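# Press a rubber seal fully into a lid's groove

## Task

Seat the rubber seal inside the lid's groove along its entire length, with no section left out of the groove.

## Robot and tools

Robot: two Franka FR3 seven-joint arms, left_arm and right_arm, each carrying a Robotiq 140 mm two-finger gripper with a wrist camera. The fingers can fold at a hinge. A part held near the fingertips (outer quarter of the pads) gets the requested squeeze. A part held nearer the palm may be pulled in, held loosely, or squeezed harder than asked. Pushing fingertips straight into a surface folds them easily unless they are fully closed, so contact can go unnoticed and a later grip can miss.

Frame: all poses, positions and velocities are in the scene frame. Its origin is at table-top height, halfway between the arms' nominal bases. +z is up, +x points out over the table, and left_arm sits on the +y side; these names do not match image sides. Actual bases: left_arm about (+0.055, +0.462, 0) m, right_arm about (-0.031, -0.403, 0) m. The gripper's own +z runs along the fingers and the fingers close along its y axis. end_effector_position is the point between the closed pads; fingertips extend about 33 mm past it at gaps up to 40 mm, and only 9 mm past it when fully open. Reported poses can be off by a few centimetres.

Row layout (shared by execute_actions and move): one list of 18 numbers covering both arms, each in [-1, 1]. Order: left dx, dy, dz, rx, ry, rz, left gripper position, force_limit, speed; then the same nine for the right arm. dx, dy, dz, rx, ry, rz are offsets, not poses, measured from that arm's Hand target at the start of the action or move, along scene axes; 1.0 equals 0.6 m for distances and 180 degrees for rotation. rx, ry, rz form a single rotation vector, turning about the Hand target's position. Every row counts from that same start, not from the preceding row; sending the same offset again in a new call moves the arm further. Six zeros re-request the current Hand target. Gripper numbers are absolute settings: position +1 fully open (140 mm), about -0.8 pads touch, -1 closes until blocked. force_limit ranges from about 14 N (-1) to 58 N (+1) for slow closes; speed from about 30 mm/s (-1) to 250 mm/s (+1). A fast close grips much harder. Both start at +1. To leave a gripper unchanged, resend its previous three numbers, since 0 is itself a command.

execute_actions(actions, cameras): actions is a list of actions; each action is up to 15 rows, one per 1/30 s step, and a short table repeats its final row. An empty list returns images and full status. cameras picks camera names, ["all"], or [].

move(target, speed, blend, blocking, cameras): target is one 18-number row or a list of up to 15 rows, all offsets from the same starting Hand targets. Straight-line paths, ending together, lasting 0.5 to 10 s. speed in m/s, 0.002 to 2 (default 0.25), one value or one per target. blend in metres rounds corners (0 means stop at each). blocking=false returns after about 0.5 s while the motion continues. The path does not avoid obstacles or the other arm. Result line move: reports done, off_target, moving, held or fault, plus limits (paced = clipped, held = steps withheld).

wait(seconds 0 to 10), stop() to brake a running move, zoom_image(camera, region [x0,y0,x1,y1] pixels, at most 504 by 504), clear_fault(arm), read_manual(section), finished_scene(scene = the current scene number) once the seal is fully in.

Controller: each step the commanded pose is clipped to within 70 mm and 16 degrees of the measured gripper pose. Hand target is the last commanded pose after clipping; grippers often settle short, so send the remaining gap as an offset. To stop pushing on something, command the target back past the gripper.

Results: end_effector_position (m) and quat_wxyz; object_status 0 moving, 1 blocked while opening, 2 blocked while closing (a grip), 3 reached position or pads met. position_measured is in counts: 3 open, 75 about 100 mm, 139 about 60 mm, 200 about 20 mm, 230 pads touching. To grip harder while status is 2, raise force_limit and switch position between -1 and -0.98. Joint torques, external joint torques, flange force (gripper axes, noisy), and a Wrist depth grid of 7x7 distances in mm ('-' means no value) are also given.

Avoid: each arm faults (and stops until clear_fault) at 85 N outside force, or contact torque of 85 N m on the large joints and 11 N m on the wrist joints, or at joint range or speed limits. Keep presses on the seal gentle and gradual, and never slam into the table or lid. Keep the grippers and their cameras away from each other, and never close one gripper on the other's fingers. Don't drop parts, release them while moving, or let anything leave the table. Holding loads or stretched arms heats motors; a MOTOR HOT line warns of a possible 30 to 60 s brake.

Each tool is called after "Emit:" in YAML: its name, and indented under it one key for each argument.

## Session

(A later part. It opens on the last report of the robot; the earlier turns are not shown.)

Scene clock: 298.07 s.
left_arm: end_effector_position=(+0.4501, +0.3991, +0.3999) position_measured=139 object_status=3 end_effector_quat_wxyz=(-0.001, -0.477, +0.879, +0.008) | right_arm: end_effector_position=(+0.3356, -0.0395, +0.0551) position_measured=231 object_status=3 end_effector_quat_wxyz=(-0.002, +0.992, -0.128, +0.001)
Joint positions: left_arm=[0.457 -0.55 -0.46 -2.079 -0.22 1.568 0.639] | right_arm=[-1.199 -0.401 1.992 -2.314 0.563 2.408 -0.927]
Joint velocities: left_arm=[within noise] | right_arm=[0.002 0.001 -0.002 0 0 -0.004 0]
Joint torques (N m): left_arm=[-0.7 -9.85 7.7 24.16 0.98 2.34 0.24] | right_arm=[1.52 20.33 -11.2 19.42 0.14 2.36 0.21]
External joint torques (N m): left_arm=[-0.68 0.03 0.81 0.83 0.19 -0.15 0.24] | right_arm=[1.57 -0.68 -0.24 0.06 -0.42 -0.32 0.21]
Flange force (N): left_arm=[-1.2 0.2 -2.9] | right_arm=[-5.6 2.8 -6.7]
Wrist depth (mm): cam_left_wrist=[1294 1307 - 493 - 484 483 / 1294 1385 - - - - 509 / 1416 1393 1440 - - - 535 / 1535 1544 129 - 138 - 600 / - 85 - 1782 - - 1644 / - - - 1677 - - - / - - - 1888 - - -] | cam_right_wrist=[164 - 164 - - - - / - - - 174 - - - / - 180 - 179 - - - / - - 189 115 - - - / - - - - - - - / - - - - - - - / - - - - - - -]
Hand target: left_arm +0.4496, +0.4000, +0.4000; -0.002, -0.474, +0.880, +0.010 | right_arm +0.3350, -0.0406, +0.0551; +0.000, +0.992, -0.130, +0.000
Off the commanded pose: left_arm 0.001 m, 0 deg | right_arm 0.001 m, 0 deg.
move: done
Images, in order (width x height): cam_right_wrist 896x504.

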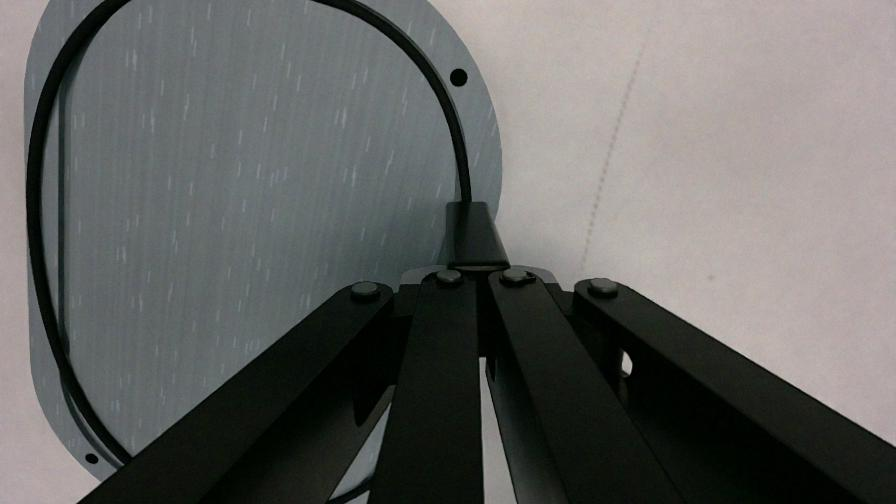

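Emit:
move:
  target:
    - [0,0,0,0,0,0,-0.08,-0.5,0,0.0267,0.0483,0,0,0,0,-1,-0.5,-1]
    - [0,0,0,0,0,0,-0.08,-0.5,0,0.0267,0.0483,-0.02,0,0,0,-1,-0.5,-1]
  speed: [0.15,0.04]

Scene clock: 301.10 s.
left_arm: end_effector_position=(+0.4501, +0.3991, +0.3999) position_measured=139 object_status=3 end_effector_quat_wxyz=(-0.001, -0.477, +0.879, +0.008) | right_arm: end_effector_position=(+0.3508, -0.0124, +0.0434) position_measured=231 object_status=3 end_effector_quat_wxyz=(+0.001, +0.991, -0.132, +0.000)
Joint positions: left_arm=[0.457 -0.55 -0.46 -2.079 -0.22 1.568 0.639] | right_arm=[-1.326 -0.496 2.117 -2.198 0.62 2.369 -0.931]
Joint velocities: left_arm=[within noise] | right_arm=[-0.001 0.001 0.002 0 -0.001 0.003 -0.001]
Joint torques (N m): left_arm=[-0.72 -9.89 7.67 24.11 0.97 2.33 0.24] | right_arm=[0.8 26.36 -12.62 19.08 0.79 3 -0.49]
External joint torques (N m): left_arm=[-0.72 -0.18 0.8 0.84 0.19 -0.15 0.24] | right_arm=[0.7 -0.84 0.19 0.04 0.22 0.35 -0.49]
Flange force (N): left_arm=[-0.8 0.7 -2.9] | right_arm=[0.0 -0.5 2.5]
Wrist depth (mm): cam_left_wrist=[1255 1208 484 484 486 481 462 / 1363 1377 - 519 - - - / 1526 1408 1655 - - - - / 1623 1644 129 584 138 - 1722 / - 85 - - - - 1583 / - - - - - - - / - - - 1874 - - -] | cam_right_wrist=[- 152 - 153 - - 163 / 158 - - - - - - / - - - 166 171 - - / - - - 115 174 - - / 190 - - - - - - / - - - - - - - / - - - - - - -]
Hand target: left_arm +0.4496, +0.4000, +0.4000; -0.002, -0.474, +0.880, +0.010 | right_arm +0.3510, -0.0116, +0.0431; +0.000, +0.992, -0.130, +0.000
Off the commanded pose: left_arm 0.001 m, 0 deg | right_arm 0.001 m, 0 deg.
move: done

Emit:
move:
  target: [0,0,0,0,0,0,-0.08,-0.5,0,0,0,-0.0035,0,0,0,-1,-0.5,-1]
  speed: 0.04

Scene clock: 302.20 s.
left_arm: end_effector_position=(+0.4501, +0.3991, +0.3999) position_measured=139 object_status=3 end_effector_quat_wxyz=(-0.001, -0.477, +0.879, +0.008) | right_arm: end_effector_position=(+0.3508, -0.0120, +0.0418) position_measured=231 object_status=3 end_effector_quat_wxyz=(+0.001, +0.991, -0.132, +0.000)
Joint positions: left_arm=[0.457 -0.55 -0.46 -2.079 -0.22 1.568 0.639] | right_arm=[-1.334 -0.496 2.127 -2.198 0.62 2.373 -0.931]
Joint torques (N m): left_arm=[-0.72 -9.88 7.71 24.13 0.97 2.33 0.25] | right_arm=[0.45 25.72 -11.96 18.58 0.6 3.09 -0.41]
External joint torques (N m): left_arm=[-0.81 -0.19 0.72 0.87 0.17 -0.16 0.25] | right_arm=[0.47 -1.73 0.89 -0.45 0.03 0.43 -0.41]
Flange force (N): left_arm=[-0.6 0.6 -2.9] | right_arm=[1.1 -2.1 6.0]
Wrist depth (mm): cam_left_wrist=[1287 - - - - 476 479 / 1334 - - - - - - / 1408 1385 - - - - 553 / 1603 1465 129 - 138 - 1482 / - 85 - - - - 1603 / - - - 1757 - - - / - - - 1874 - - -] | cam_right_wrist=[- 149 - 151 - - - / 158 162 - - - - - / - 166 - 168 165 - 183 / - - 179 118 173 - - / 187 - - - - - - / - - - - - - - / - - - - - - -]
Hand target: left_arm +0.4496, +0.4000, +0.4000; -0.002, -0.474, +0.880, +0.010 | right_arm +0.3510, -0.0116, +0.0410; +0.000, +0.992, -0.130, +0.000
Off the commanded pose: left_arm 0.001 m, 0 deg | right_arm 0.001 m, 0 deg.
move: done

Emit:
move:
  target:
    - [0,0,0,0,0,0,-0.08,-0.5,0,0,0,0.0208,0,0,0,-1,-0.5,-1]
    - [0,0,0,0,0,0,-0.08,-0.5,0,0.0308,-0.055,0.0192,0,0,0.0722,-1,-0.5,-1]
    - [0,0,0,0,0,0,-0.08,-0.5,0,0.031,-0.0517,-0.005,0,0,0.0722,-1,-0.5,-1]
    - [0,0,0,0,0,0,-0.08,-0.5,0,0.031,-0.0517,0.0158,0,0,0.0722,-1,-0.5,-1]
    - [0,0,0,0,0,0,-0.08,-0.5,0,0.0138,-0.0548,0.0192,0,0,0.0278,-1,-0.5,-1]
    - [0,0,0,0,0,0,-0.08,-0.5,0,0.0147,-0.0498,-0.005,0,0,0.0278,-1,-0.5,-1]
  speed: [0.1,0.15,0.05,0.1,0.15,0.05]
  blend: [0.003,0.003,0,0.003,0.002,0]
  cameras: ["cam_right_wrist"]

Emit:
zoom_image:
  camera: "cam_right_wrist"
  region: [380, 60, 550, 290]

Scene clock: 308.10 s.
left_arm: end_effector_position=(+0.4501, +0.3991, +0.3999) position_measured=139 object_status=3 end_effector_quat_wxyz=(-0.001, -0.477, +0.879, +0.008) | right_arm: end_effector_position=(+0.3617, -0.0404, +0.0421) position_measured=231 object_status=3 end_effector_quat_wxyz=(-0.003, +0.997, -0.082, +0.001)
Joint positions: left_arm=[0.457 -0.55 -0.46 -2.079 -0.22 1.568 0.639] | right_arm=[-1.384 -0.434 2.137 -2.254 0.571 2.419 -1.057]
Joint torques (N m): left_arm=[-0.7 -9.85 7.71 24.17 0.97 2.34 0.22] | right_arm=[1.01 20.74 -8.34 17.43 1.24 3.1 0.3]
External joint torques (N m): left_arm=[-0.73 -0.14 0.81 0.89 0.19 -0.15 0.22] | right_arm=[1.02 -5.18 2.73 -1.71 0.69 0.44 0.3]
Flange force (N): left_arm=[-0.9 0.4 -3.0] | right_arm=[4.4 -9.2 18.5]
Wrist depth (mm): cam_left_wrist=[1268 1225 - - - - 468 / 1274 1307 525 528 - - 507 / 1416 1448 1377 538 - - 540 / 1356 1517 129 583 138 - - / - 85 - 617 - - - / - - - 1745 - - - / - - - 1874 - - -] | cam_right_wrist=[151 153 151 - - - - / 161 - - - - - - / - - 168 168 - - - / - 177 - 140 - 188 - / 188 188 - - - - - / - - - - - - - / - - - - - - -]
Hand target: left_arm +0.4496, +0.4000, +0.4000; -0.002, -0.474, +0.880, +0.010 | right_arm +0.3599, -0.0415, +0.0380; +0.000, +0.996, -0.086, +0.000
Off the commanded pose: left_arm 0.001 m, 0 deg | right_arm 0.005 m, 1 deg.
move: off_target (right_arm)
Images, in order (width x height): cam_right_wrist 896x504.

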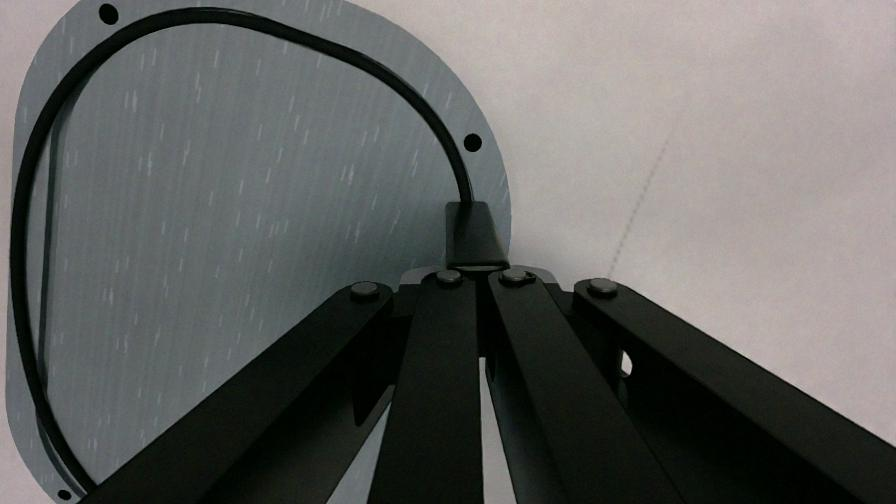

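Scaled by 2.191 from the camera's 896x504 image, which has a finer 1280x720 frame.

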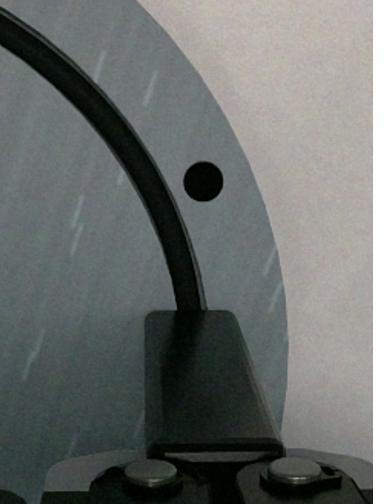

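Emit:
move:
  target:
    - [0,0,0,0,0,0,-0.08,-0.5,0,0,0,0.0225,0,0,0,-1,-0.5,-1]
    - [0,0,0,0,0,0,-0.08,-0.5,0,-0.0183,-0.0023,0.0225,0,0,-0.0444,-1,-0.5,-1]
    - [0,0,0,0,0,0,-0.08,-0.5,0,-0.0163,0.004,0,0,0,-0.0444,-1,-0.5,-1]
    - [0,0,0,0,0,0,-0.08,-0.5,0,-0.0163,0.004,0.0225,0,0,-0.0444,-1,-0.5,-1]
    - [0,0,0,0,0,0,-0.08,-0.5,0,-0.0348,0.0035,0.0225,0,0,-0.0889,-1,-0.5,-1]
    - [0,0,0,0,0,0,-0.08,-0.5,0,-0.0315,0.0102,0,0,0,-0.0889,-1,-0.5,-1]
  speed: [0.1,0.15,0.05,0.1,0.15,0.05]
  blend: [0.003,0.003,0,0.003,0.002,0]
  cameras: ["cam_right_wrist"]

Emit:
zoom_image:
  camera: "cam_right_wrist"
  region: [380, 60, 550, 290]

Scene clock: 312.80 s.
left_arm: end_effector_position=(+0.4501, +0.3991, +0.3999) position_measured=139 object_status=3 end_effector_quat_wxyz=(-0.001, -0.477, +0.879, +0.008) | right_arm: end_effector_position=(+0.3435, -0.0345, +0.0421) position_measured=231 object_status=3 end_effector_quat_wxyz=(-0.003, +0.975, -0.220, +0.001)
Joint positions: left_arm=[0.457 -0.55 -0.46 -2.079 -0.22 1.568 0.639] | right_arm=[-1.23 -0.489 2.018 -2.277 0.673 2.39 -0.814]
Joint torques (N m): left_arm=[-0.72 -9.85 7.71 24.12 0.97 2.34 0.26] | right_arm=[0.64 18.85 -9.77 16.48 1.46 2.9 0.28]
External joint torques (N m): left_arm=[-0.71 -0.05 0.83 0.81 0.18 -0.15 0.26] | right_arm=[0.52 -4.62 3.31 -2.04 0.91 0.24 0.28]
Flange force (N): left_arm=[-1.0 0.5 -2.8] | right_arm=[2.1 -10.0 20.3]
Wrist depth (mm): cam_left_wrist=[- - - 484 - - 492 / - - 513 516 507 - 511 / 1440 - 539 547 - 570 543 / 1508 1517 130 - 138 593 1554 / 1287 85 - - 121 - 1613 / - - - 1688 - - - / - - - 2023 - - -] | cam_right_wrist=[153 151 152 - - - - / 160 161 160 - - - 170 / - - 169 168 178 - - / - - - 140 - - - / - - - - - - - / - - - - - - - / - - - - - - -]
Hand target: left_arm +0.4496, +0.4000, +0.4000; -0.002, -0.474, +0.880, +0.010 | right_arm +0.3410, -0.0353, +0.0380; +0.000, +0.975, -0.224, +0.000
Off the commanded pose: left_arm 0.001 m, 0 deg | right_arm 0.005 m, 1 deg.
move: off_target (right_arm)
Images, in order (width x height): cam_right_wrist 896x504.

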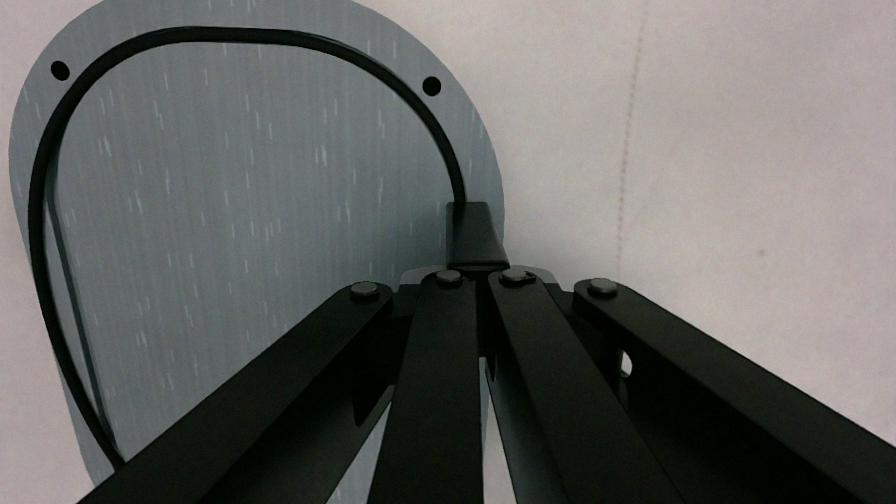

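Scaled by 2.191 from the camera's 896x504 image, which has a finer 1280x720 frame.

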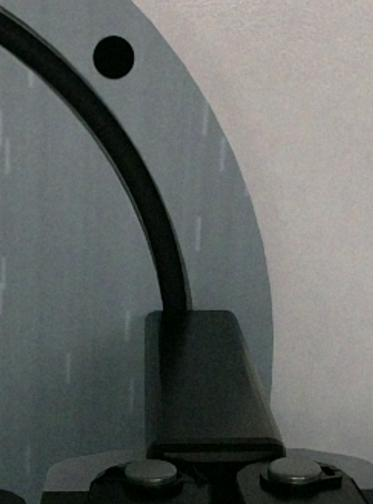

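Emit:
move:
  target:
    - [0,0,0,0,0,0,-0.08,-0.5,0,0,0,0.0225,0,0,0,-1,-0.5,-1]
    - [0,0,0,0,0,0,-0.08,-0.5,0,-0.0215,0.0013,0.0225,0,0,-0.0167,-1,-0.5,-1]
    - [0,0,0,0,0,0,-0.08,-0.5,0,-0.0175,0.0087,0.0008,0,0,-0.0167,-1,-0.5,-1]
    - [0,0,0,0,0,0,-0.08,-0.5,0,-0.0175,0.0087,0.0225,0,0,-0.0167,-1,-0.5,-1]
    - [0,0,0,0,0,0,-0.08,-0.5,0,-0.039,0.011,0.0225,0,0,-0.0167,-1,-0.5,-1]
    - [0,0,0,0,0,0,-0.08,-0.5,0,-0.035,0.0183,0.0008,0,0,-0.0167,-1,-0.5,-1]
    - [0,0,0,0,0,0,-0.08,-0.5,0,-0.035,0.0183,0.0225,0,0,-0.0167,-1,-0.5,-1]
    - [0,0,0,0,0,0,-0.08,-0.5,0,-0.0565,0.0207,0.0225,0,0,-0.0167,-1,-0.5,-1]
    - [0,0,0,0,0,0,-0.08,-0.5,0,-0.0525,0.028,0.0008,0,0,-0.0167,-1,-0.5,-1]
  speed: [0.1,0.15,0.05,0.1,0.15,0.05,0.1,0.15,0.05]
  blend: [0.003,0.003,0,0.003,0.002,0,0.003,0.002,0]
  cameras: ["cam_right_wrist"]

Emit:
zoom_image:
  camera: "cam_right_wrist"
  region: [380, 60, 550, 290]

Scene clock: 317.63 s.
left_arm: end_effector_position=(+0.4501, +0.3991, +0.3999) position_measured=139 object_status=3 end_effector_quat_wxyz=(-0.001, -0.477, +0.879, +0.008) | right_arm: end_effector_position=(+0.3099, -0.0175, +0.0421) position_measured=231 object_status=3 end_effector_quat_wxyz=(-0.002, +0.969, -0.248, -0.001)
Joint positions: left_arm=[0.457 -0.55 -0.46 -2.079 -0.22 1.568 0.639] | right_arm=[-1.096 -0.506 1.958 -2.305 0.711 2.377 -0.717]
Joint velocities: left_arm=[within noise] | right_arm=[-0.002 -0.001 0 0.001 0.003 -0.004 0]
Joint torques (N m): left_arm=[-0.69 -9.9 7.67 24.18 0.97 2.34 0.25] | right_arm=[-0.68 16.94 -10.24 15.92 1.26 3.63 -0.09]
External joint torques (N m): left_arm=[-0.66 -0.12 0.84 0.87 0.19 -0.15 0.25] | right_arm=[-0.67 -4.83 3.58 -2.18 0.71 0.98 -0.08]
Flange force (N): left_arm=[-1.0 0.5 -3.0] | right_arm=[4.5 -13.0 26.3]
Wrist depth (mm): cam_left_wrist=[1268 1243 - 497 - - 480 / 1341 1327 516 513 501 - - / 1408 1432 1448 - - - - / 1385 1508 130 - 138 - 1535 / - 85 - - - - 1623 / - - - 1666 - - - / - - - 1770 - - -] | cam_right_wrist=[153 - - - 161 - - / - 162 - 160 171 - 171 / 170 - 169 163 - - - / - - - 112 - - 188 / 188 187 - - - - - / - - - - - - - / - - - - - - -]
Hand target: left_arm +0.4496, +0.4000, +0.4000; -0.002, -0.474, +0.880, +0.010 | right_arm +0.3095, -0.0185, +0.0384; +0.000, +0.968, -0.250, +0.000
Off the commanded pose: left_arm 0.001 m, 0 deg | right_arm 0.004 m, 0 deg.
move: off_target (right_arm)
Images, in order (width x height): cam_right_wrist 896x504.

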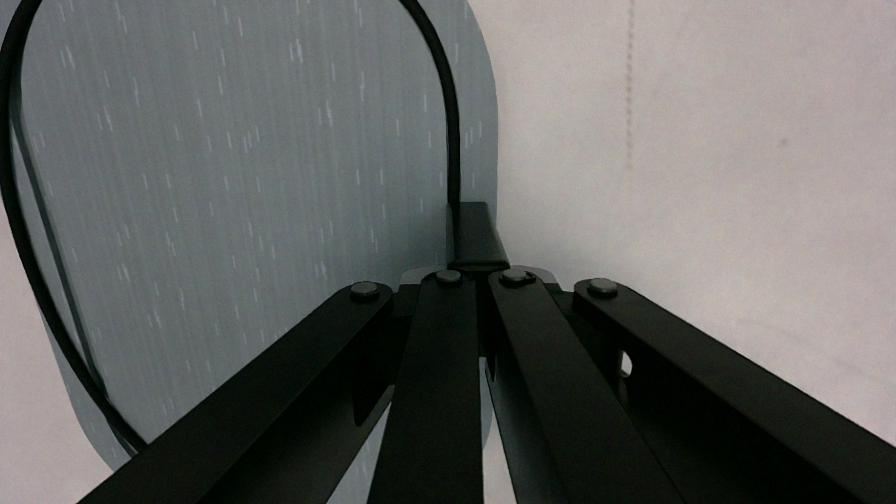

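Scaled by 2.191 from the camera's 896x504 image, which has a finer 1280x720 frame.

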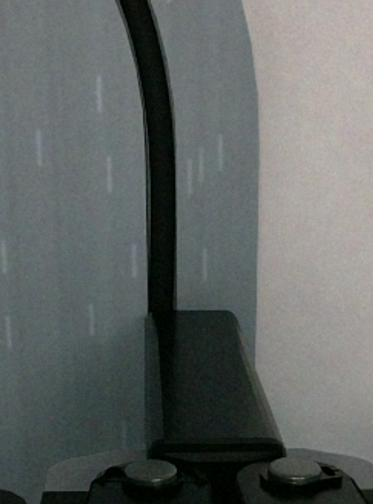

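Emit:
move:
  target:
    - [0,0,0,0,0,0,-0.08,-0.5,0,0,0,0.0218,0,0,0,-1,-0.5,-1]
    - [0,0,0,0,0,0,-0.08,-0.5,0,-0.0183,0.0082,0.0218,0,0,0,-1,-0.5,-1]
    - [0,0,0,0,0,0,-0.08,-0.5,0,-0.0143,0.0155,0.001,0,0,0,-1,-0.5,-1]
    - [0,0,0,0,0,0,-0.08,-0.5,0,-0.0143,0.0155,0.0218,0,0,0,-1,-0.5,-1]
    - [0,0,0,0,0,0,-0.08,-0.5,0,-0.0358,0.0178,0.0218,0,0,0,-1,-0.5,-1]
    - [0,0,0,0,0,0,-0.08,-0.5,0,-0.0318,0.0252,0.001,0,0,0,-1,-0.5,-1]
    - [0,0,0,0,0,0,-0.08,-0.5,0,-0.0318,0.0252,0.0218,0,0,0,-1,-0.5,-1]
    - [0,0,0,0,0,0,-0.08,-0.5,0,-0.0533,0.0275,0.0218,0,0,0,-1,-0.5,-1]
    - [0,0,0,0,0,0,-0.08,-0.5,0,-0.0493,0.0348,0.001,0,0,0,-1,-0.5,-1]
    - [0,0,0,0,0,0,-0.08,-0.5,0,-0.0493,0.0348,0.0218,0,0,0,-1,-0.5,-1]
    - [0,0,0,0,0,0,-0.08,-0.5,0,-0.0708,0.0372,0.0218,0,0,0,-1,-0.5,-1]
    - [0,0,0,0,0,0,-0.08,-0.5,0,-0.0668,0.0445,0.001,0,0,0,-1,-0.5,-1]
  speed: [0.1,0.15,0.05,0.1,0.15,0.05,0.1,0.15,0.05,0.1,0.15,0.05]
  blend: [0.003,0.003,0,0.003,0.002,0,0.003,0.002,0,0.003,0.002,0]
  cameras: ["cam_right_wrist"]

Emit:
zoom_image:
  camera: "cam_right_wrist"
  region: [380, 60, 550, 290]

Scene clock: 324.83 s.
left_arm: end_effector_position=(+0.4501, +0.3991, +0.3999) position_measured=139 object_status=3 end_effector_quat_wxyz=(-0.001, -0.477, +0.879, +0.008) | right_arm: end_effector_position=(+0.2692, +0.0081, +0.0420) position_measured=231 object_status=3 end_effector_quat_wxyz=(+0.000, +0.969, -0.248, -0.002)
Joint positions: left_arm=[0.457 -0.55 -0.46 -2.079 -0.22 1.568 0.639] | right_arm=[-0.964 -0.526 1.92 -2.318 0.743 2.362 -0.646]
Joint torques (N m): left_arm=[-0.7 -9.9 7.73 24.12 0.98 2.35 0.22] | right_arm=[-0.17 16.82 -10.72 16.57 1.44 3.8 0]
External joint torques (N m): left_arm=[-0.6 -0.07 0.96 0.8 0.2 -0.14 0.22] | right_arm=[-0.18 -4.09 3.74 -1.25 0.89 1.15 0]
Flange force (N): left_arm=[-1.1 0.6 -2.8] | right_arm=[2.2 -13.4 24.6]
Wrist depth (mm): cam_left_wrist=[1440 491 - 443 472 513 492 / 1320 1327 - - - - 508 / 1456 - 1400 - - - 516 / 1356 1583 129 - 138 - 1526 / - 85 - - - - 1593 / - - - 1795 - - - / - - - - - - -] | cam_right_wrist=[153 154 - 151 - - - / - 160 160 159 - 169 171 / - 169 167 166 - - - / - 176 - 113 - - - / - - - - - - - / - - - - - - - / - - - - - - -]
Hand target: left_arm +0.4496, +0.4000, +0.4000; -0.002, -0.474, +0.880, +0.010 | right_arm +0.2694, +0.0082, +0.0390; +0.000, +0.968, -0.250, +0.000
Off the commanded pose: left_arm 0.001 m, 0 deg | right_arm 0.003 m, 0 deg.
move: done
Images, in order (width x height): cam_right_wrist 896x504.

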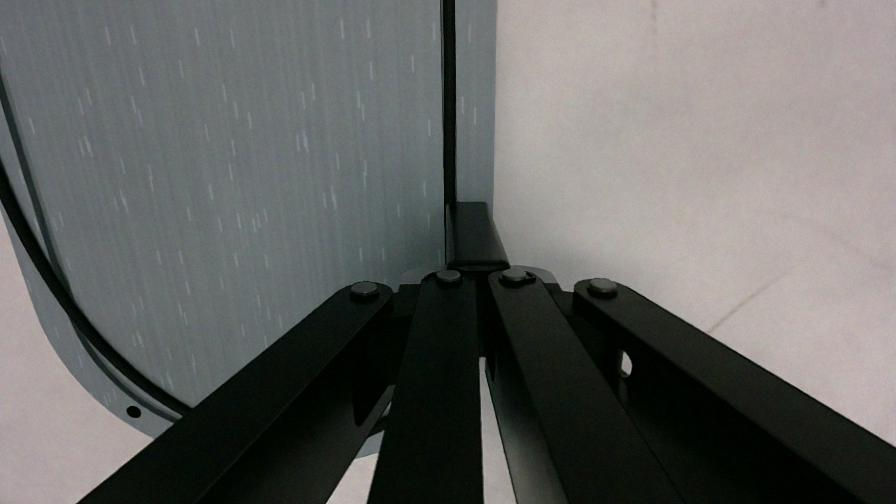

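Scaled by 2.191 from the camera's 896x504 image, which has a finer 1280x720 frame.

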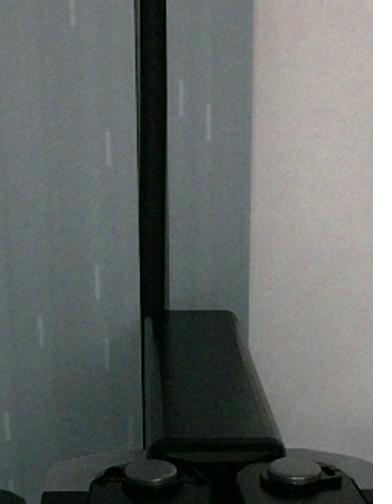

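Emit:
move:
  target:
    - [0,0,0,0,0,0,-0.08,-0.5,0,0,0,0.022,0,0,0,-1,-0.5,-1]
    - [0,0,0,0,0,0,-0.08,-0.5,0,0.01,0.035,0.2,0,0,0,-1,-0.5,-1]
  speed: [0.08,0.3]
  blend: [0.005,0]
  cameras: ["cam_right_wrist"]

Emit:
zoom_image:
  camera: "cam_right_wrist"
  region: [200, 0, 600, 300]

Scene clock: 327.60 s.
left_arm: end_effector_position=(+0.4501, +0.3991, +0.3999) position_measured=139 object_status=3 end_effector_quat_wxyz=(-0.001, -0.477, +0.879, +0.008) | right_arm: end_effector_position=(+0.2761, +0.0296, +0.1591) position_measured=231 object_status=3 end_effector_quat_wxyz=(-0.001, +0.969, -0.245, +0.001)
Joint positions: left_arm=[0.457 -0.55 -0.46 -2.079 -0.22 1.568 0.639] | right_arm=[-0.704 -0.479 1.57 -2.184 0.565 2.109 -0.524]
Joint velocities: left_arm=[within noise] | right_arm=[0 0 -0.001 0.001 0 -0.004 0.006]
Joint torques (N m): left_arm=[-0.68 -9.87 7.72 24.13 0.97 2.34 0.26] | right_arm=[1.46 11.56 -14.99 21.22 0.52 2.37 0.2]
External joint torques (N m): left_arm=[-0.66 -0.1 0.87 0.84 0.19 -0.14 0.26] | right_arm=[1.56 -1.02 -0.31 0.08 -0.15 -0.28 0.2]
Flange force (N): left_arm=[-1.0 0.6 -2.9] | right_arm=[-5.0 9.8 -5.5]
Wrist depth (mm): cam_left_wrist=[1262 1294 - 488 461 - 493 / 1320 1334 504 - - - - / 1377 1408 - 515 559 543 - / 1424 1499 - - 131 563 1377 / - 85 - - - - 1613 / - - - 1757 - - - / - - - 1833 - - -] | cam_right_wrist=[273 265 259 - - 262 - / - - - - 282 - - / - - - 289 - - - / - - - 115 - - - / - - - - - - 331 / - - - - - - - / - - - - - - -]
Hand target: left_arm +0.4496, +0.4000, +0.4000; -0.002, -0.474, +0.880, +0.010 | right_arm +0.2754, +0.0292, +0.1590; +0.000, +0.968, -0.250, +0.000
Off the commanded pose: left_arm 0.001 m, 0 deg | right_arm 0.001 m, 1 deg.
move: done
Images, in order (width x height): cam_right_wrist 896x504.

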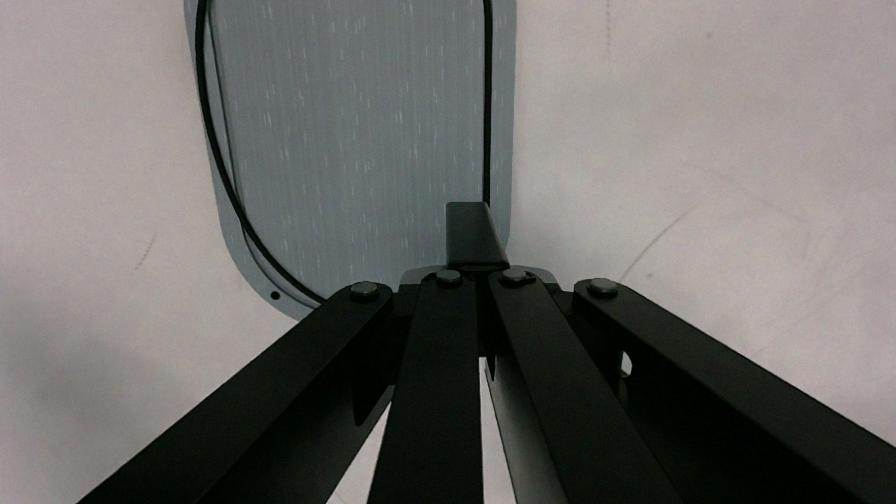

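Scaled by 1.260 from the camera's 896x504 image, which has a finer 1280x720 frame.

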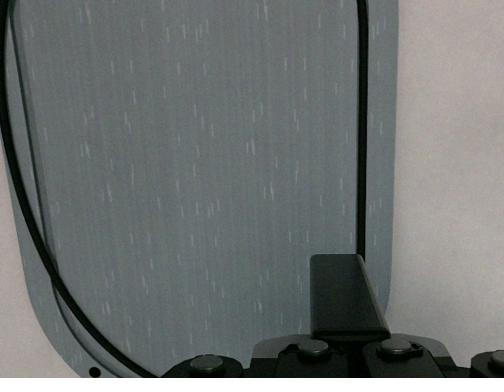

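Emit:
move:
  target: [0,0,0,0,0,0,-0.08,-0.5,0,0.0277,-0.052,0.1803,0,0,-0.5,1,-0.5,0]
  speed: 0.5
  cameras: ["cam_right_wrist"]

Emit:
zoom_image:
  camera: "cam_right_wrist"
  region: [290, 110, 630, 340]

Scene clock: 333.27 s.
left_arm: end_effector_position=(+0.4501, +0.3991, +0.3999) position_measured=139 object_status=3 end_effector_quat_wxyz=(-0.001, -0.477, +0.879, +0.008) | right_arm: end_effector_position=(+0.2920, -0.0027, +0.2665) position_measured=3 object_status=3 end_effector_quat_wxyz=(-0.001, -0.512, +0.859, -0.002)
Joint positions: left_arm=[0.457 -0.55 -0.46 -2.079 -0.22 1.568 0.639] | right_arm=[-0.793 -1.016 1.225 -2.018 0.923 1.539 0.714]
Joint velocities: left_arm=[within noise] | right_arm=[0 0 0.001 -0.001 -0.001 0 0.004]
Joint torques (N m): left_arm=[-0.7 -9.88 7.69 24.13 0.98 2.32 0.25] | right_arm=[0.62 19.35 -25.86 14.58 0.97 2.25 0.19]
External joint torques (N m): left_arm=[-0.7 -0.05 0.79 0.79 0.19 -0.18 0.24] | right_arm=[0.5 -0.89 0.2 0.21 0.21 -0.27 0.19]
Flange force (N): left_arm=[-0.9 0.4 -2.8] | right_arm=[0.5 2.1 0.4]
Wrist depth (mm): cam_left_wrist=[1274 1363 - 473 - - 475 / 1314 1482 - - 547 509 - / 1385 1424 1508 559 547 542 - / 1456 1517 - - 138 593 1465 / - 85 - - - - - / - - - 1655 - - - / - - - 1902 - - -] | cam_right_wrist=[- - - - - - - / - - - - - - 373 / - - - 356 402 - - / 1338 129 - - - 127 - / - 110 - - - 120 95 / - 1525 - - - - - / - 1583 - - - - -]
Hand target: left_arm +0.4496, +0.4000, +0.4000; -0.002, -0.474, +0.880, +0.010 | right_arm +0.2920, -0.0020, +0.2672; +0.000, -0.508, +0.861, +0.000
Off the commanded pose: left_arm 0.001 m, 0 deg | right_arm 0.001 m, 1 deg.
move: done; limits=paced
Images, in order (width x height): cam_right_wrist 896x504.

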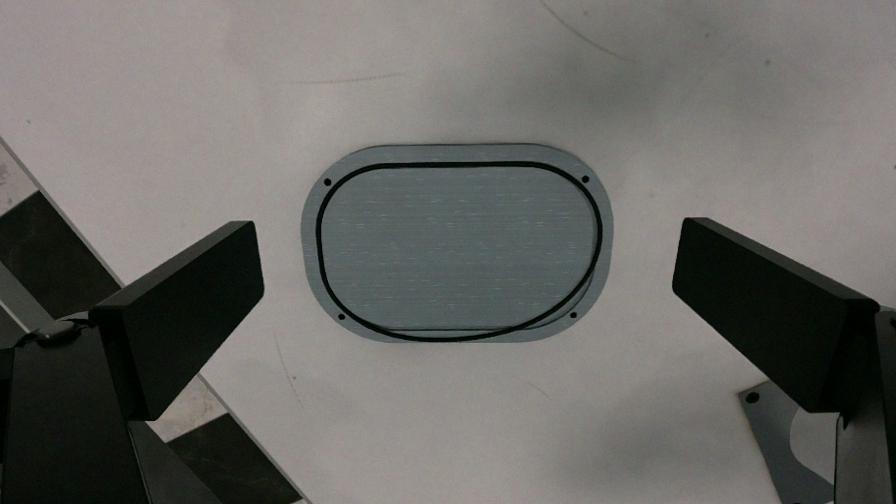

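Scaled by 1.482 from the camera's 896x504 image, which has a finer 1280x720 frame.

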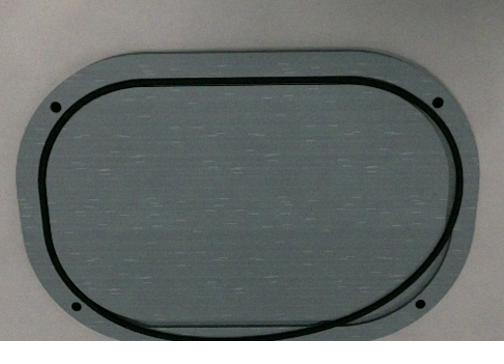

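Emit:
zoom_image:
  camera: "cam_right_wrist"
  region: [495, 130, 625, 250]

Emit:
zoom_image:
  camera: "cam_right_wrist"
  region: [495, 230, 625, 350]

Emit:
zoom_image:
  camera: "cam_right_wrist"
  region: [290, 230, 470, 350]

Emit:
zoom_image:
  camera: "cam_right_wrist"
  region: [290, 130, 470, 250]

Scaled by 3.877 from the camera's 896x504 image, which has a finer 1280x720 frame.

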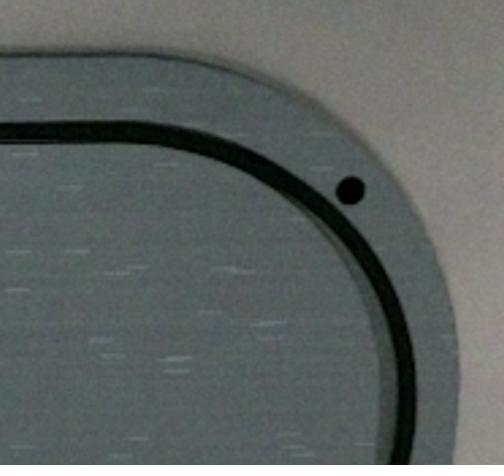

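Scaled by 3.877 from the camera's 896x504 image, which has a finer 1280x720 frame.

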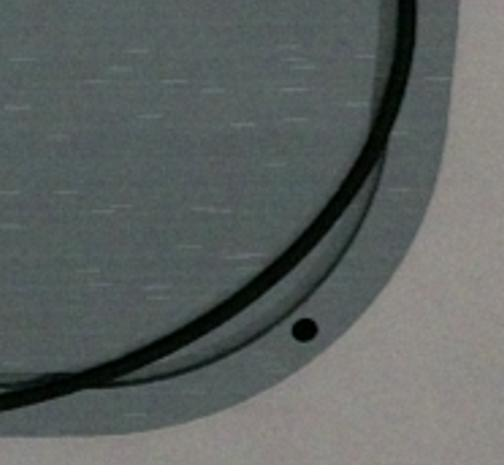

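Scaled by 2.800 from the camera's 896x504 image, which has a finer 1280x720 frame.

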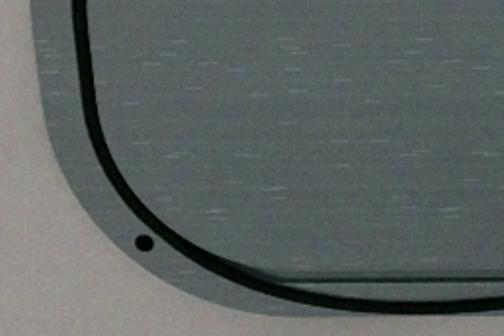

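Scaled by 2.800 from the camera's 896x504 image, which has a finer 1280x720 frame.

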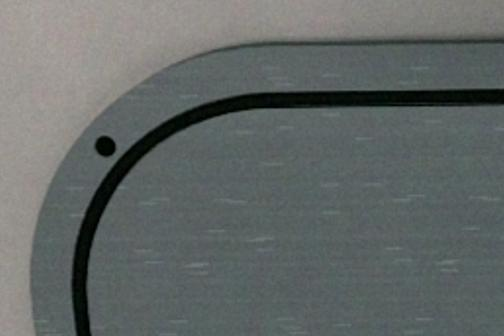

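Emit:
move:
  target: [0,0,0,0,0,0,-0.08,-0.5,0,-0.0555,0.0392,-0.352,0,0,0.5083,-1,-0.5,0]
  speed: 0.5
  cameras: ["cam_right_wrist"]

Emit:
zoom_image:
  camera: "cam_right_wrist"
  region: [380, 60, 550, 290]

Scene clock: 342.50 s.
left_arm: end_effector_position=(+0.4501, +0.3991, +0.3999) position_measured=139 object_status=3 end_effector_quat_wxyz=(-0.001, -0.477, +0.879, +0.008) | right_arm: end_effector_position=(+0.2585, +0.0226, +0.0567) position_measured=233 object_status=3 end_effector_quat_wxyz=(-0.001, +0.970, -0.242, +0.000)
Joint positions: left_arm=[0.457 -0.55 -0.46 -2.079 -0.22 1.568 0.639] | right_arm=[-0.847 -0.636 1.809 -2.286 0.845 2.257 -0.686]
Joint velocities: left_arm=[within noise] | right_arm=[0 0 0.003 0 -0.001 0 -0.007]
Joint torques (N m): left_arm=[-0.73 -9.85 7.71 24.13 0.97 2.33 0.22] | right_arm=[0.56 20.3 -17.17 16.5 0.04 2.88 -0.48]
External joint torques (N m): left_arm=[-0.7 -0.04 0.86 0.81 0.19 -0.16 0.22] | right_arm=[0.46 0.02 0.62 -0.67 -0.57 0.22 -0.48]
Flange force (N): left_arm=[-1.0 0.4 -2.9] | right_arm=[-0.2 3.0 0.7]
Wrist depth (mm): cam_left_wrist=[1281 496 - - 483 484 485 / - 1348 503 523 - - - / 1400 1465 1348 - - 545 - / 1440 1517 130 598 138 - - / 1294 85 - - - - 1583 / - - - 1677 - - - / - - - 1874 - - -] | cam_right_wrist=[- 165 167 164 - - - / - - 173 - - - - / 183 181 - 180 - - - / 191 - - 115 - - - / - - - - - - - / - - - - - - 225 / - - - - - - -]
Hand target: left_arm +0.4496, +0.4000, +0.4000; -0.002, -0.474, +0.880, +0.010 | right_arm +0.2587, +0.0215, +0.0560; +0.000, +0.971, -0.237, +0.000
Off the commanded pose: left_arm 0.001 m, 0 deg | right_arm 0.001 m, 1 deg.
move: done; limits=paced
Images, in order (width x height): cam_right_wrist 896x504.

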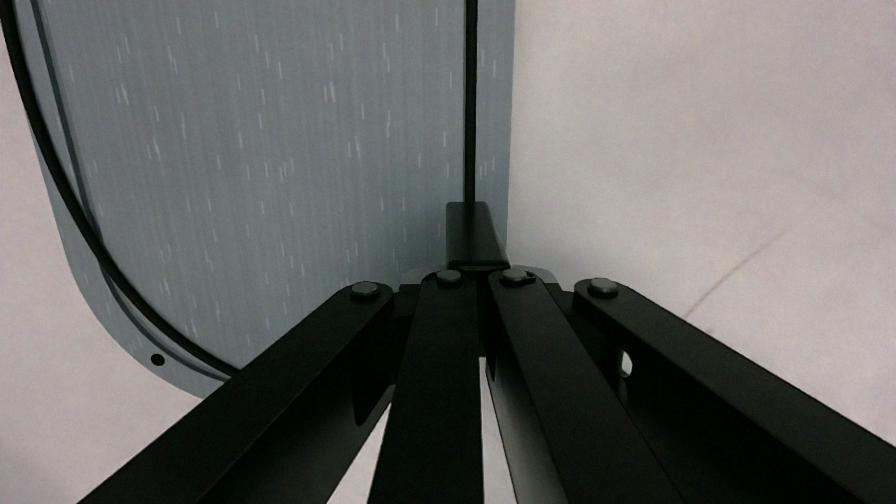

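Scaled by 2.191 from the camera's 896x504 image, which has a finer 1280x720 frame.

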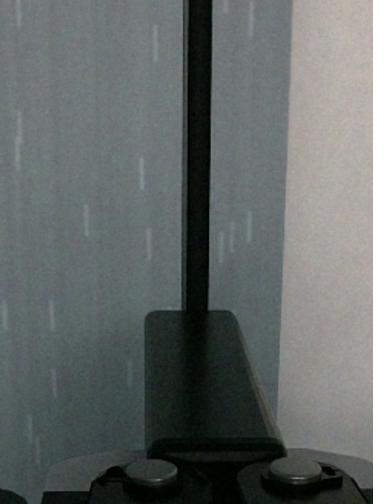

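Emit:
move:
  target:
    - [0,0,0,0,0,0,-0.08,-0.5,0,0,0,-0.0287,0,0,0,-1,-0.5,0]
    - [0,0,0,0,0,0,-0.08,-0.5,0,0,0,-0.0075,0,0,0,-1,-0.5,0]
    - [0,0,0,0,0,0,-0.08,-0.5,0,-0.0162,0.0052,-0.0075,0,0,0,-1,-0.5,0]
    - [0,0,0,0,0,0,-0.08,-0.5,0,-0.0138,0.0097,-0.0287,0,0,0,-1,-0.5,0]
    - [0,0,0,0,0,0,-0.08,-0.5,0,-0.0138,0.0097,-0.0075,0,0,0,-1,-0.5,0]
    - [0,0,0,0,0,0,-0.08,-0.5,0,-0.0343,0.0168,-0.0075,0,0,-0.0556,-1,-0.5,0]
    - [0,0,0,0,0,0,-0.08,-0.5,0,-0.0313,0.0208,-0.0283,0,0,-0.0556,-1,-0.5,0]
  speed: [0.06,0.1,0.15,0.06,0.1,0.15,0.06]
  blend: [0,0.003,0.003,0,0.003,0.003,0]
  cameras: ["cam_right_wrist"]

Emit:
zoom_image:
  camera: "cam_right_wrist"
  region: [380, 60, 550, 290]

Scene clock: 348.83 s.
left_arm: end_effector_position=(+0.4501, +0.3991, +0.3999) position_measured=139 object_status=3 end_effector_quat_wxyz=(-0.001, -0.477, +0.879, +0.008) | right_arm: end_effector_position=(+0.2416, +0.0348, +0.0430) position_measured=233 object_status=3 end_effector_quat_wxyz=(-0.002, +0.949, -0.316, +0.000)
Joint positions: left_arm=[0.457 -0.55 -0.46 -2.079 -0.22 1.568 0.639] | right_arm=[-0.82 -0.707 1.826 -2.278 0.93 2.241 -0.54]
Joint velocities: left_arm=[within noise] | right_arm=[0 0.001 0.001 -0.001 0 0 0.006]
Joint torques (N m): left_arm=[-0.69 -9.89 7.71 24.15 0.98 2.32 0.22] | right_arm=[-0.12 17.99 -14.81 14.44 1.71 2.95 0.2]
External joint torques (N m): left_arm=[-0.56 -0.05 1.01 0.88 0.21 -0.15 0.22] | right_arm=[-0.19 -3.73 4.59 -1.45 1.1 0.31 0.2]
Flange force (N): left_arm=[-1.3 0.5 -3.1] | right_arm=[-1.1 -10.0 20.9]
Wrist depth (mm): cam_left_wrist=[1327 - - 484 501 - 451 / 1348 1274 - 514 517 - - / 1440 1424 - - - - - / 1583 1482 - - 138 574 - / - 85 - - - - - / - - - 1710 - - - / - - - 1916 - - -] | cam_right_wrist=[152 153 157 152 - - - / 158 158 158 159 - - - / - - - - - 179 - / - - - 118 - - - / - - - - - - - / 218 - - - - - - / - - - - - - -]
Hand target: left_arm +0.4496, +0.4000, +0.4000; -0.002, -0.474, +0.880, +0.010 | right_arm +0.2399, +0.0340, +0.0390; +0.000, +0.947, -0.321, +0.000
Off the commanded pose: left_arm 0.001 m, 0 deg | right_arm 0.004 m, 1 deg.
move: off_target (right_arm)
Images, in order (width x height): cam_right_wrist 896x504.

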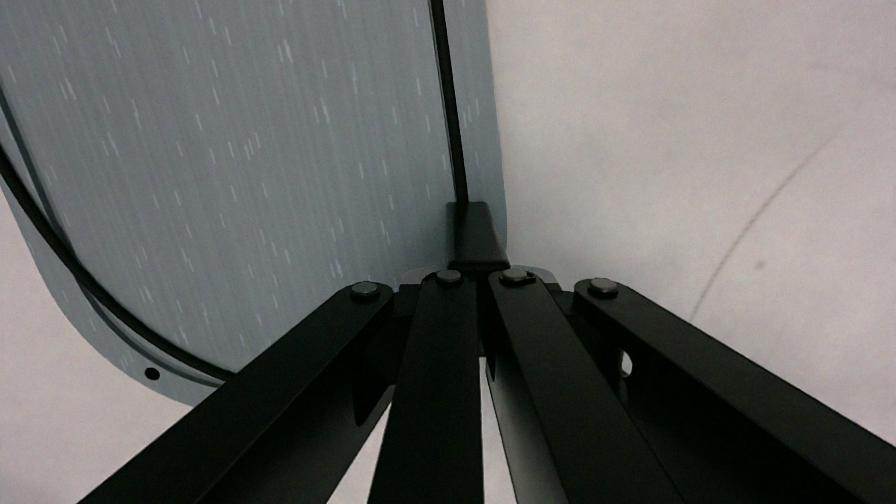

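Scaled by 2.191 from the camera's 896x504 image, which has a finer 1280x720 frame.

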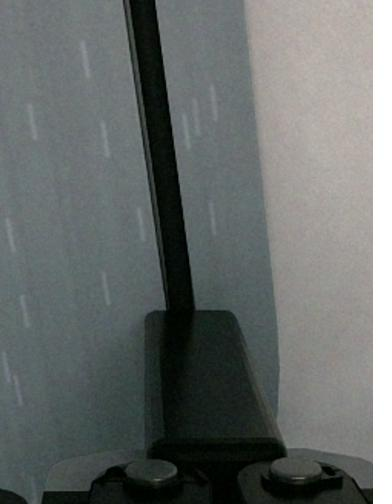

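Emit:
move:
  target:
    - [0,0,0,0,0,0,-0.08,-0.5,0,0,0,0.0208,0,0,0,-1,-0.5,0]
    - [0,0,0,0,0,0,-0.08,-0.5,0,-0.019,0.0107,0.0208,0,0,-0.0556,-1,-0.5,0]
    - [0,0,0,0,0,0,-0.08,-0.5,0,-0.0153,0.014,0.001,0,0,-0.0556,-1,-0.5,0]
    - [0,0,0,0,0,0,-0.08,-0.5,0,-0.0153,0.014,0.0208,0,0,-0.0556,-1,-0.5,0]
    - [0,0,0,0,0,0,-0.08,-0.5,0,-0.0322,0.0278,0.0208,0,0,-0.1111,-1,-0.5,0]
    - [0,0,0,0,0,0,-0.08,-0.5,0,-0.028,0.0305,0.0017,0,0,-0.1111,-1,-0.5,0]
    - [0,0,0,0,0,0,-0.08,-0.5,0,-0.028,0.0305,0.0208,0,0,-0.1111,-1,-0.5,0]
    - [0,0,0,0,0,0,-0.08,-0.5,0,-0.0423,0.047,0.0208,0,0,-0.1667,-1,-0.5,0]
    - [0,0,0,0,0,0,-0.08,-0.5,0,-0.0377,0.0488,0.0023,0,0,-0.1667,-1,-0.5,0]
  speed: [0.1,0.15,0.06,0.1,0.15,0.06,0.1,0.15,0.06]
  blend: [0.003,0.003,0,0.003,0.003,0,0.003,0.003,0]
  cameras: ["cam_right_wrist"]

Emit:
zoom_image:
  camera: "cam_right_wrist"
  region: [380, 60, 550, 290]

Scene clock: 355.30 s.
left_arm: end_effector_position=(+0.4501, +0.3991, +0.3999) position_measured=139 object_status=3 end_effector_quat_wxyz=(-0.001, -0.477, +0.879, +0.008) | right_arm: end_effector_position=(+0.2187, +0.0634, +0.0437) position_measured=233 object_status=3 end_effector_quat_wxyz=(-0.001, +0.834, -0.551, +0.001)
Joint positions: left_arm=[0.457 -0.55 -0.46 -2.079 -0.22 1.568 0.639] | right_arm=[-0.747 -0.888 1.769 -2.213 1.073 2.097 -0.016]
Joint velocities: left_arm=[within noise] | right_arm=[0.001 0 -0.002 0 0 0 0.006]
Joint torques (N m): left_arm=[-0.67 -9.89 7.65 24.14 0.96 2.34 0.23] | right_arm=[-0.02 21 -19.93 13.1 1.61 2.71 0.18]
External joint torques (N m): left_arm=[-0.66 -0.11 0.78 0.86 0.18 -0.14 0.23] | right_arm=[-0.03 -2.98 4.02 -0.48 0.95 0.1 0.18]
Flange force (N): left_arm=[-0.9 0.4 -2.9] | right_arm=[-5.0 -5.4 14.5]
Wrist depth (mm): cam_left_wrist=[1281 1268 489 - - 494 503 / 1334 1348 506 513 483 528 - / 1307 1424 - - - - - / - 1499 129 - 138 - 1613 / - 85 - - - - 1554 / - - - 1734 - - - / - - - 1860 - - -] | cam_right_wrist=[152 - - 160 - - - / - 162 - - - - 170 / - 169 168 167 - - - / 177 175 - 112 - - 188 / - - - - - - - / - - - - - - - / - - - - - - -]
Hand target: left_arm +0.4496, +0.4000, +0.4000; -0.002, -0.474, +0.880, +0.010 | right_arm +0.2173, +0.0632, +0.0404; +0.000, +0.832, -0.555, +0.000
Off the commanded pose: left_arm 0.001 m, 0 deg | right_arm 0.004 m, 1 deg.
move: off_target (right_arm)
Images, in order (width x height): cam_right_wrist 896x504.

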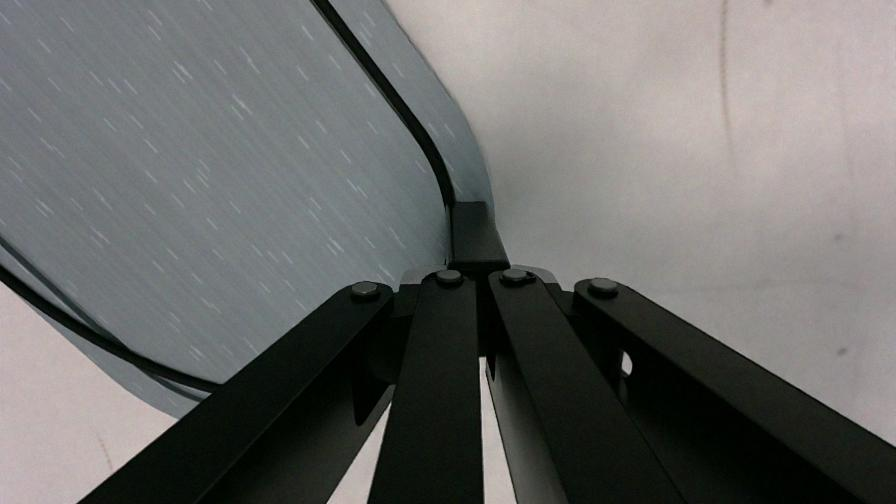

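Scaled by 2.191 from the camera's 896x504 image, which has a finer 1280x720 frame.

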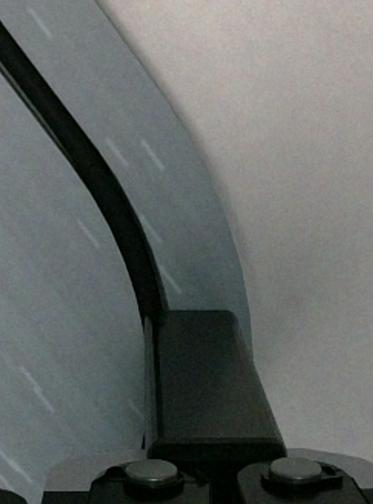

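Emit:
move:
  target:
    - [0,0,0,0,0,0,-0.08,-0.5,0,0,0,0.0185,0,0,0,-1,-0.5,0]
    - [0,0,0,0,0,0,-0.08,-0.5,0,0.0173,-0.015,0.0185,0,0,0.0556,-1,-0.5,0]
    - [0,0,0,0,0,0,-0.08,-0.5,0,0.0173,-0.015,-0.0007,0,0,0.0556,-1,-0.5,0]
    - [0,0,0,0,0,0,-0.08,-0.5,0,0.0173,-0.015,0.0185,0,0,0.0556,-1,-0.5,0]
    - [0,0,0,0,0,0,-0.08,-0.5,0,0.0077,0.0033,0.0185,0,0,0,-1,-0.5,0]
    - [0,0,0,0,0,0,-0.08,-0.5,0,0.0077,0.0033,0,0,0,0,-1,-0.5,0]
    - [0,0,0,0,0,0,-0.08,-0.5,0,0.0077,0.0033,0.0185,0,0,0,-1,-0.5,0]
    - [0,0,0,0,0,0,-0.08,-0.5,0,-0.0002,0.0228,0.0185,0,0,-0.0556,-1,-0.5,0]
    - [0,0,0,0,0,0,-0.08,-0.5,0,0.0015,0.0232,0.0007,0,0,-0.0556,-1,-0.5,0]
  speed: [0.1,0.15,0.06,0.1,0.15,0.06,0.1,0.15,0.06]
  blend: [0.003,0.003,0,0.003,0.003,0,0.003,0.003,0]
  cameras: ["cam_right_wrist"]

Emit:
zoom_image:
  camera: "cam_right_wrist"
  region: [380, 60, 550, 290]

Scene clock: 362.37 s.
left_arm: end_effector_position=(+0.4501, +0.3991, +0.3999) position_measured=139 object_status=3 end_effector_quat_wxyz=(-0.001, -0.477, +0.879, +0.008) | right_arm: end_effector_position=(+0.2201, +0.0767, +0.0441) position_measured=233 object_status=3 end_effector_quat_wxyz=(-0.001, +0.783, -0.622, +0.001)
Joint positions: left_arm=[0.457 -0.55 -0.46 -2.079 -0.22 1.568 0.639] | right_arm=[-0.764 -0.943 1.766 -2.165 1.104 2.051 0.163]
Joint velocities: left_arm=[within noise] | right_arm=[-0.001 0.001 0 0 0.001 0.001 0.005]
Joint torques (N m): left_arm=[-0.67 -9.84 7.69 24.14 0.97 2.34 0.22] | right_arm=[0.37 22.92 -20.76 12.79 1.73 2.64 0.27]
External joint torques (N m): left_arm=[-0.66 -0.13 0.82 0.87 0.19 -0.14 0.22] | right_arm=[0.38 -2.52 4.43 -0.06 1.06 0.06 0.27]
Flange force (N): left_arm=[-0.9 0.4 -3.0] | right_arm=[-6.3 -3.6 13.8]
Wrist depth (mm): cam_left_wrist=[1274 496 492 486 - - 489 / 1281 1320 505 - - 514 - / 1416 1440 1465 - - - - / 1623 1499 129 - - - - / - 85 - - - - - / - - - 1807 - - - / - - - 1902 - - -] | cam_right_wrist=[153 151 150 - - - - / - - - - - - - / - - 165 166 180 - - / - - - 112 187 - - / 189 - - - - - - / - - - - - - - / - - - - - - -]
Hand target: left_arm +0.4496, +0.4000, +0.4000; -0.002, -0.474, +0.880, +0.010 | right_arm +0.2182, +0.0772, +0.0408; +0.000, +0.780, -0.626, +0.000
Off the commanded pose: left_arm 0.001 m, 0 deg | right_arm 0.004 m, 1 deg.
move: off_target (right_arm)
Images, in order (width x height): cam_right_wrist 896x504.

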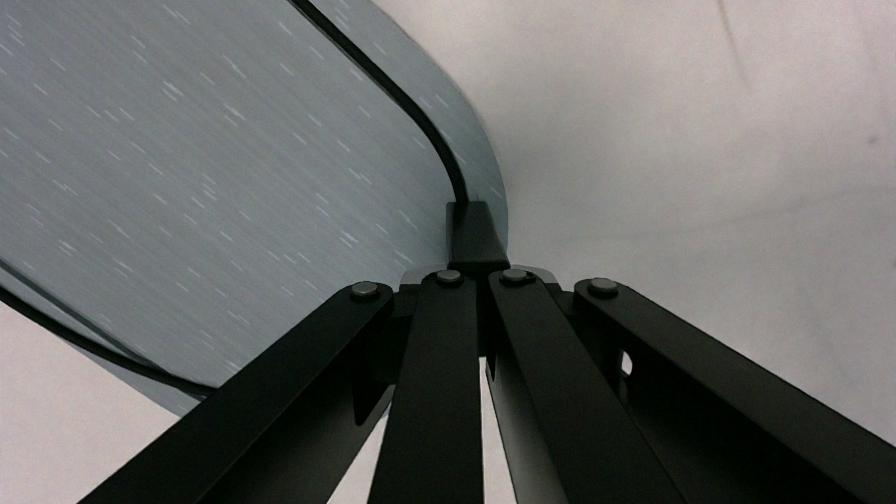

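Scaled by 2.191 from the camera's 896x504 image, which has a finer 1280x720 frame.

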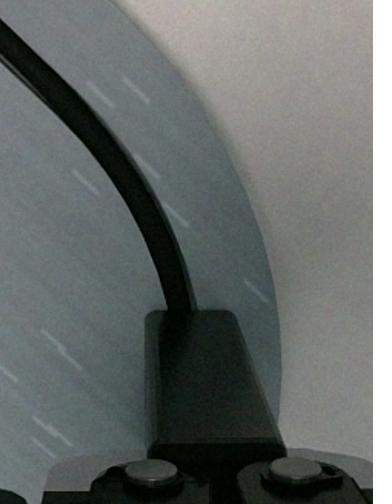

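Emit:
move:
  target:
    - [0,0,0,0,0,0,-0.08,-0.5,0,0,0,0.0178,0,0,0,-1,-0.5,0]
    - [0,0,0,0,0,0,-0.08,-0.5,0,-0.0027,0.0205,0.0178,0,0,-0.0556,-1,-0.5,0]
    - [0,0,0,0,0,0,-0.08,-0.5,0,-0.0027,0.0205,0.0008,0,0,-0.0556,-1,-0.5,0]
    - [0,0,0,0,0,0,-0.08,-0.5,0,-0.0027,0.0205,0.0178,0,0,-0.0556,-1,-0.5,0]
    - [0,0,0,0,0,0,-0.08,-0.5,0,-0.0018,0.0412,0.0178,0,0,-0.1111,-1,-0.5,0]
    - [0,0,0,0,0,0,-0.08,-0.5,0,-0.0018,0.0412,0.0013,0,0,-0.1111,-1,-0.5,0]
    - [0,0,0,0,0,0,-0.08,-0.5,0,-0.0018,0.0412,0.0178,0,0,-0.1111,-1,-0.5,0]
    - [0,0,0,0,0,0,-0.08,-0.5,0,0.0027,0.0615,0.0178,0,0,-0.1667,-1,-0.5,0]
    - [0,0,0,0,0,0,-0.08,-0.5,0,0.0027,0.0615,0.002,0,0,-0.1667,-1,-0.5,0]
  speed: [0.1,0.15,0.06,0.1,0.15,0.06,0.1,0.15,0.06]
  blend: [0.003,0.003,0,0.003,0.003,0,0.003,0.003,0]
  cameras: ["cam_right_wrist"]

Emit:
zoom_image:
  camera: "cam_right_wrist"
  region: [380, 60, 550, 290]

Scene clock: 368.73 s.
left_arm: end_effector_position=(+0.4501, +0.3991, +0.3999) position_measured=139 object_status=3 end_effector_quat_wxyz=(-0.001, -0.477, +0.879, +0.008) | right_arm: end_effector_position=(+0.2216, +0.1132, +0.0448) position_measured=233 object_status=3 end_effector_quat_wxyz=(+0.001, -0.595, +0.804, -0.002)
Joint positions: left_arm=[0.457 -0.55 -0.46 -2.079 -0.22 1.568 0.639] | right_arm=[-0.809 -1.075 1.753 -2.035 1.179 1.937 0.712]
Joint velocities: left_arm=[within noise] | right_arm=[0 -0.001 0.001 0 0 0 0.006]
Joint torques (N m): left_arm=[-0.71 -9.88 7.69 24.1 0.98 2.33 0.21] | right_arm=[0.57 27.15 -24.38 11.42 1.52 2.53 0.3]
External joint torques (N m): left_arm=[-0.62 0.02 0.89 0.76 0.2 -0.15 0.21] | right_arm=[0.48 -2.18 3.63 0.4 0.81 0.01 0.3]
Flange force (N): left_arm=[-1.2 0.4 -2.8] | right_arm=[-6.0 0.5 9.7]
Wrist depth (mm): cam_left_wrist=[1249 1237 483 - - - 454 / 1341 - - - - - - / 1416 1400 1535 554 - - 566 / 1456 1526 129 535 138 582 1473 / - 85 - 613 - - - / - - - - - - - / - - - 1860 - - -] | cam_right_wrist=[154 151 151 - - - - / - 160 161 160 - - - / 171 169 - 166 - - - / 178 - - 112 188 - - / - - - - - - 200 / - - - - - - - / - - - - - - -]
Hand target: left_arm +0.4496, +0.4000, +0.4000; -0.002, -0.474, +0.880, +0.010 | right_arm +0.2198, +0.1141, +0.0420; +0.000, -0.592, +0.806, +0.000
Off the commanded pose: left_arm 0.001 m, 0 deg | right_arm 0.003 m, 1 deg.
move: done
Images, in order (width x height): cam_right_wrist 896x504.

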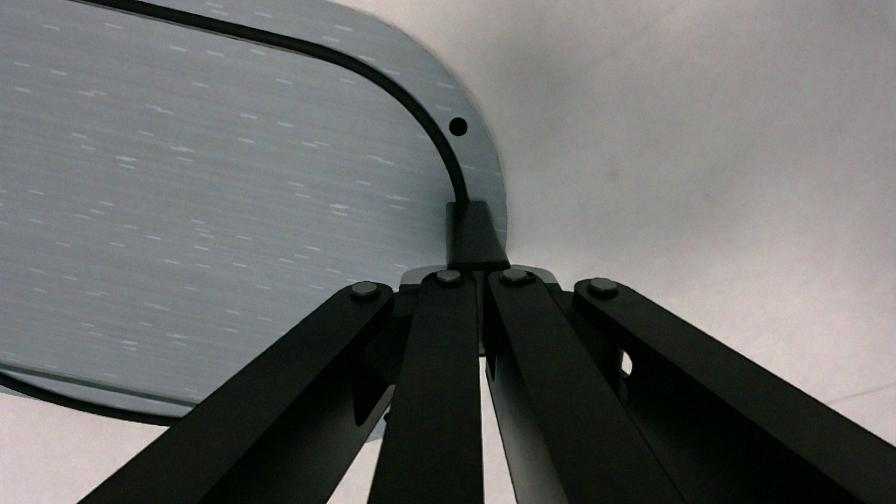

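Scaled by 2.191 from the camera's 896x504 image, which has a finer 1280x720 frame.

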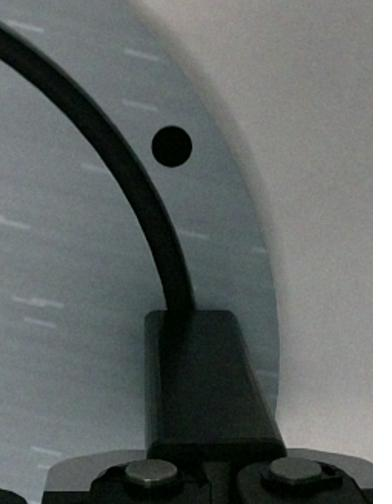

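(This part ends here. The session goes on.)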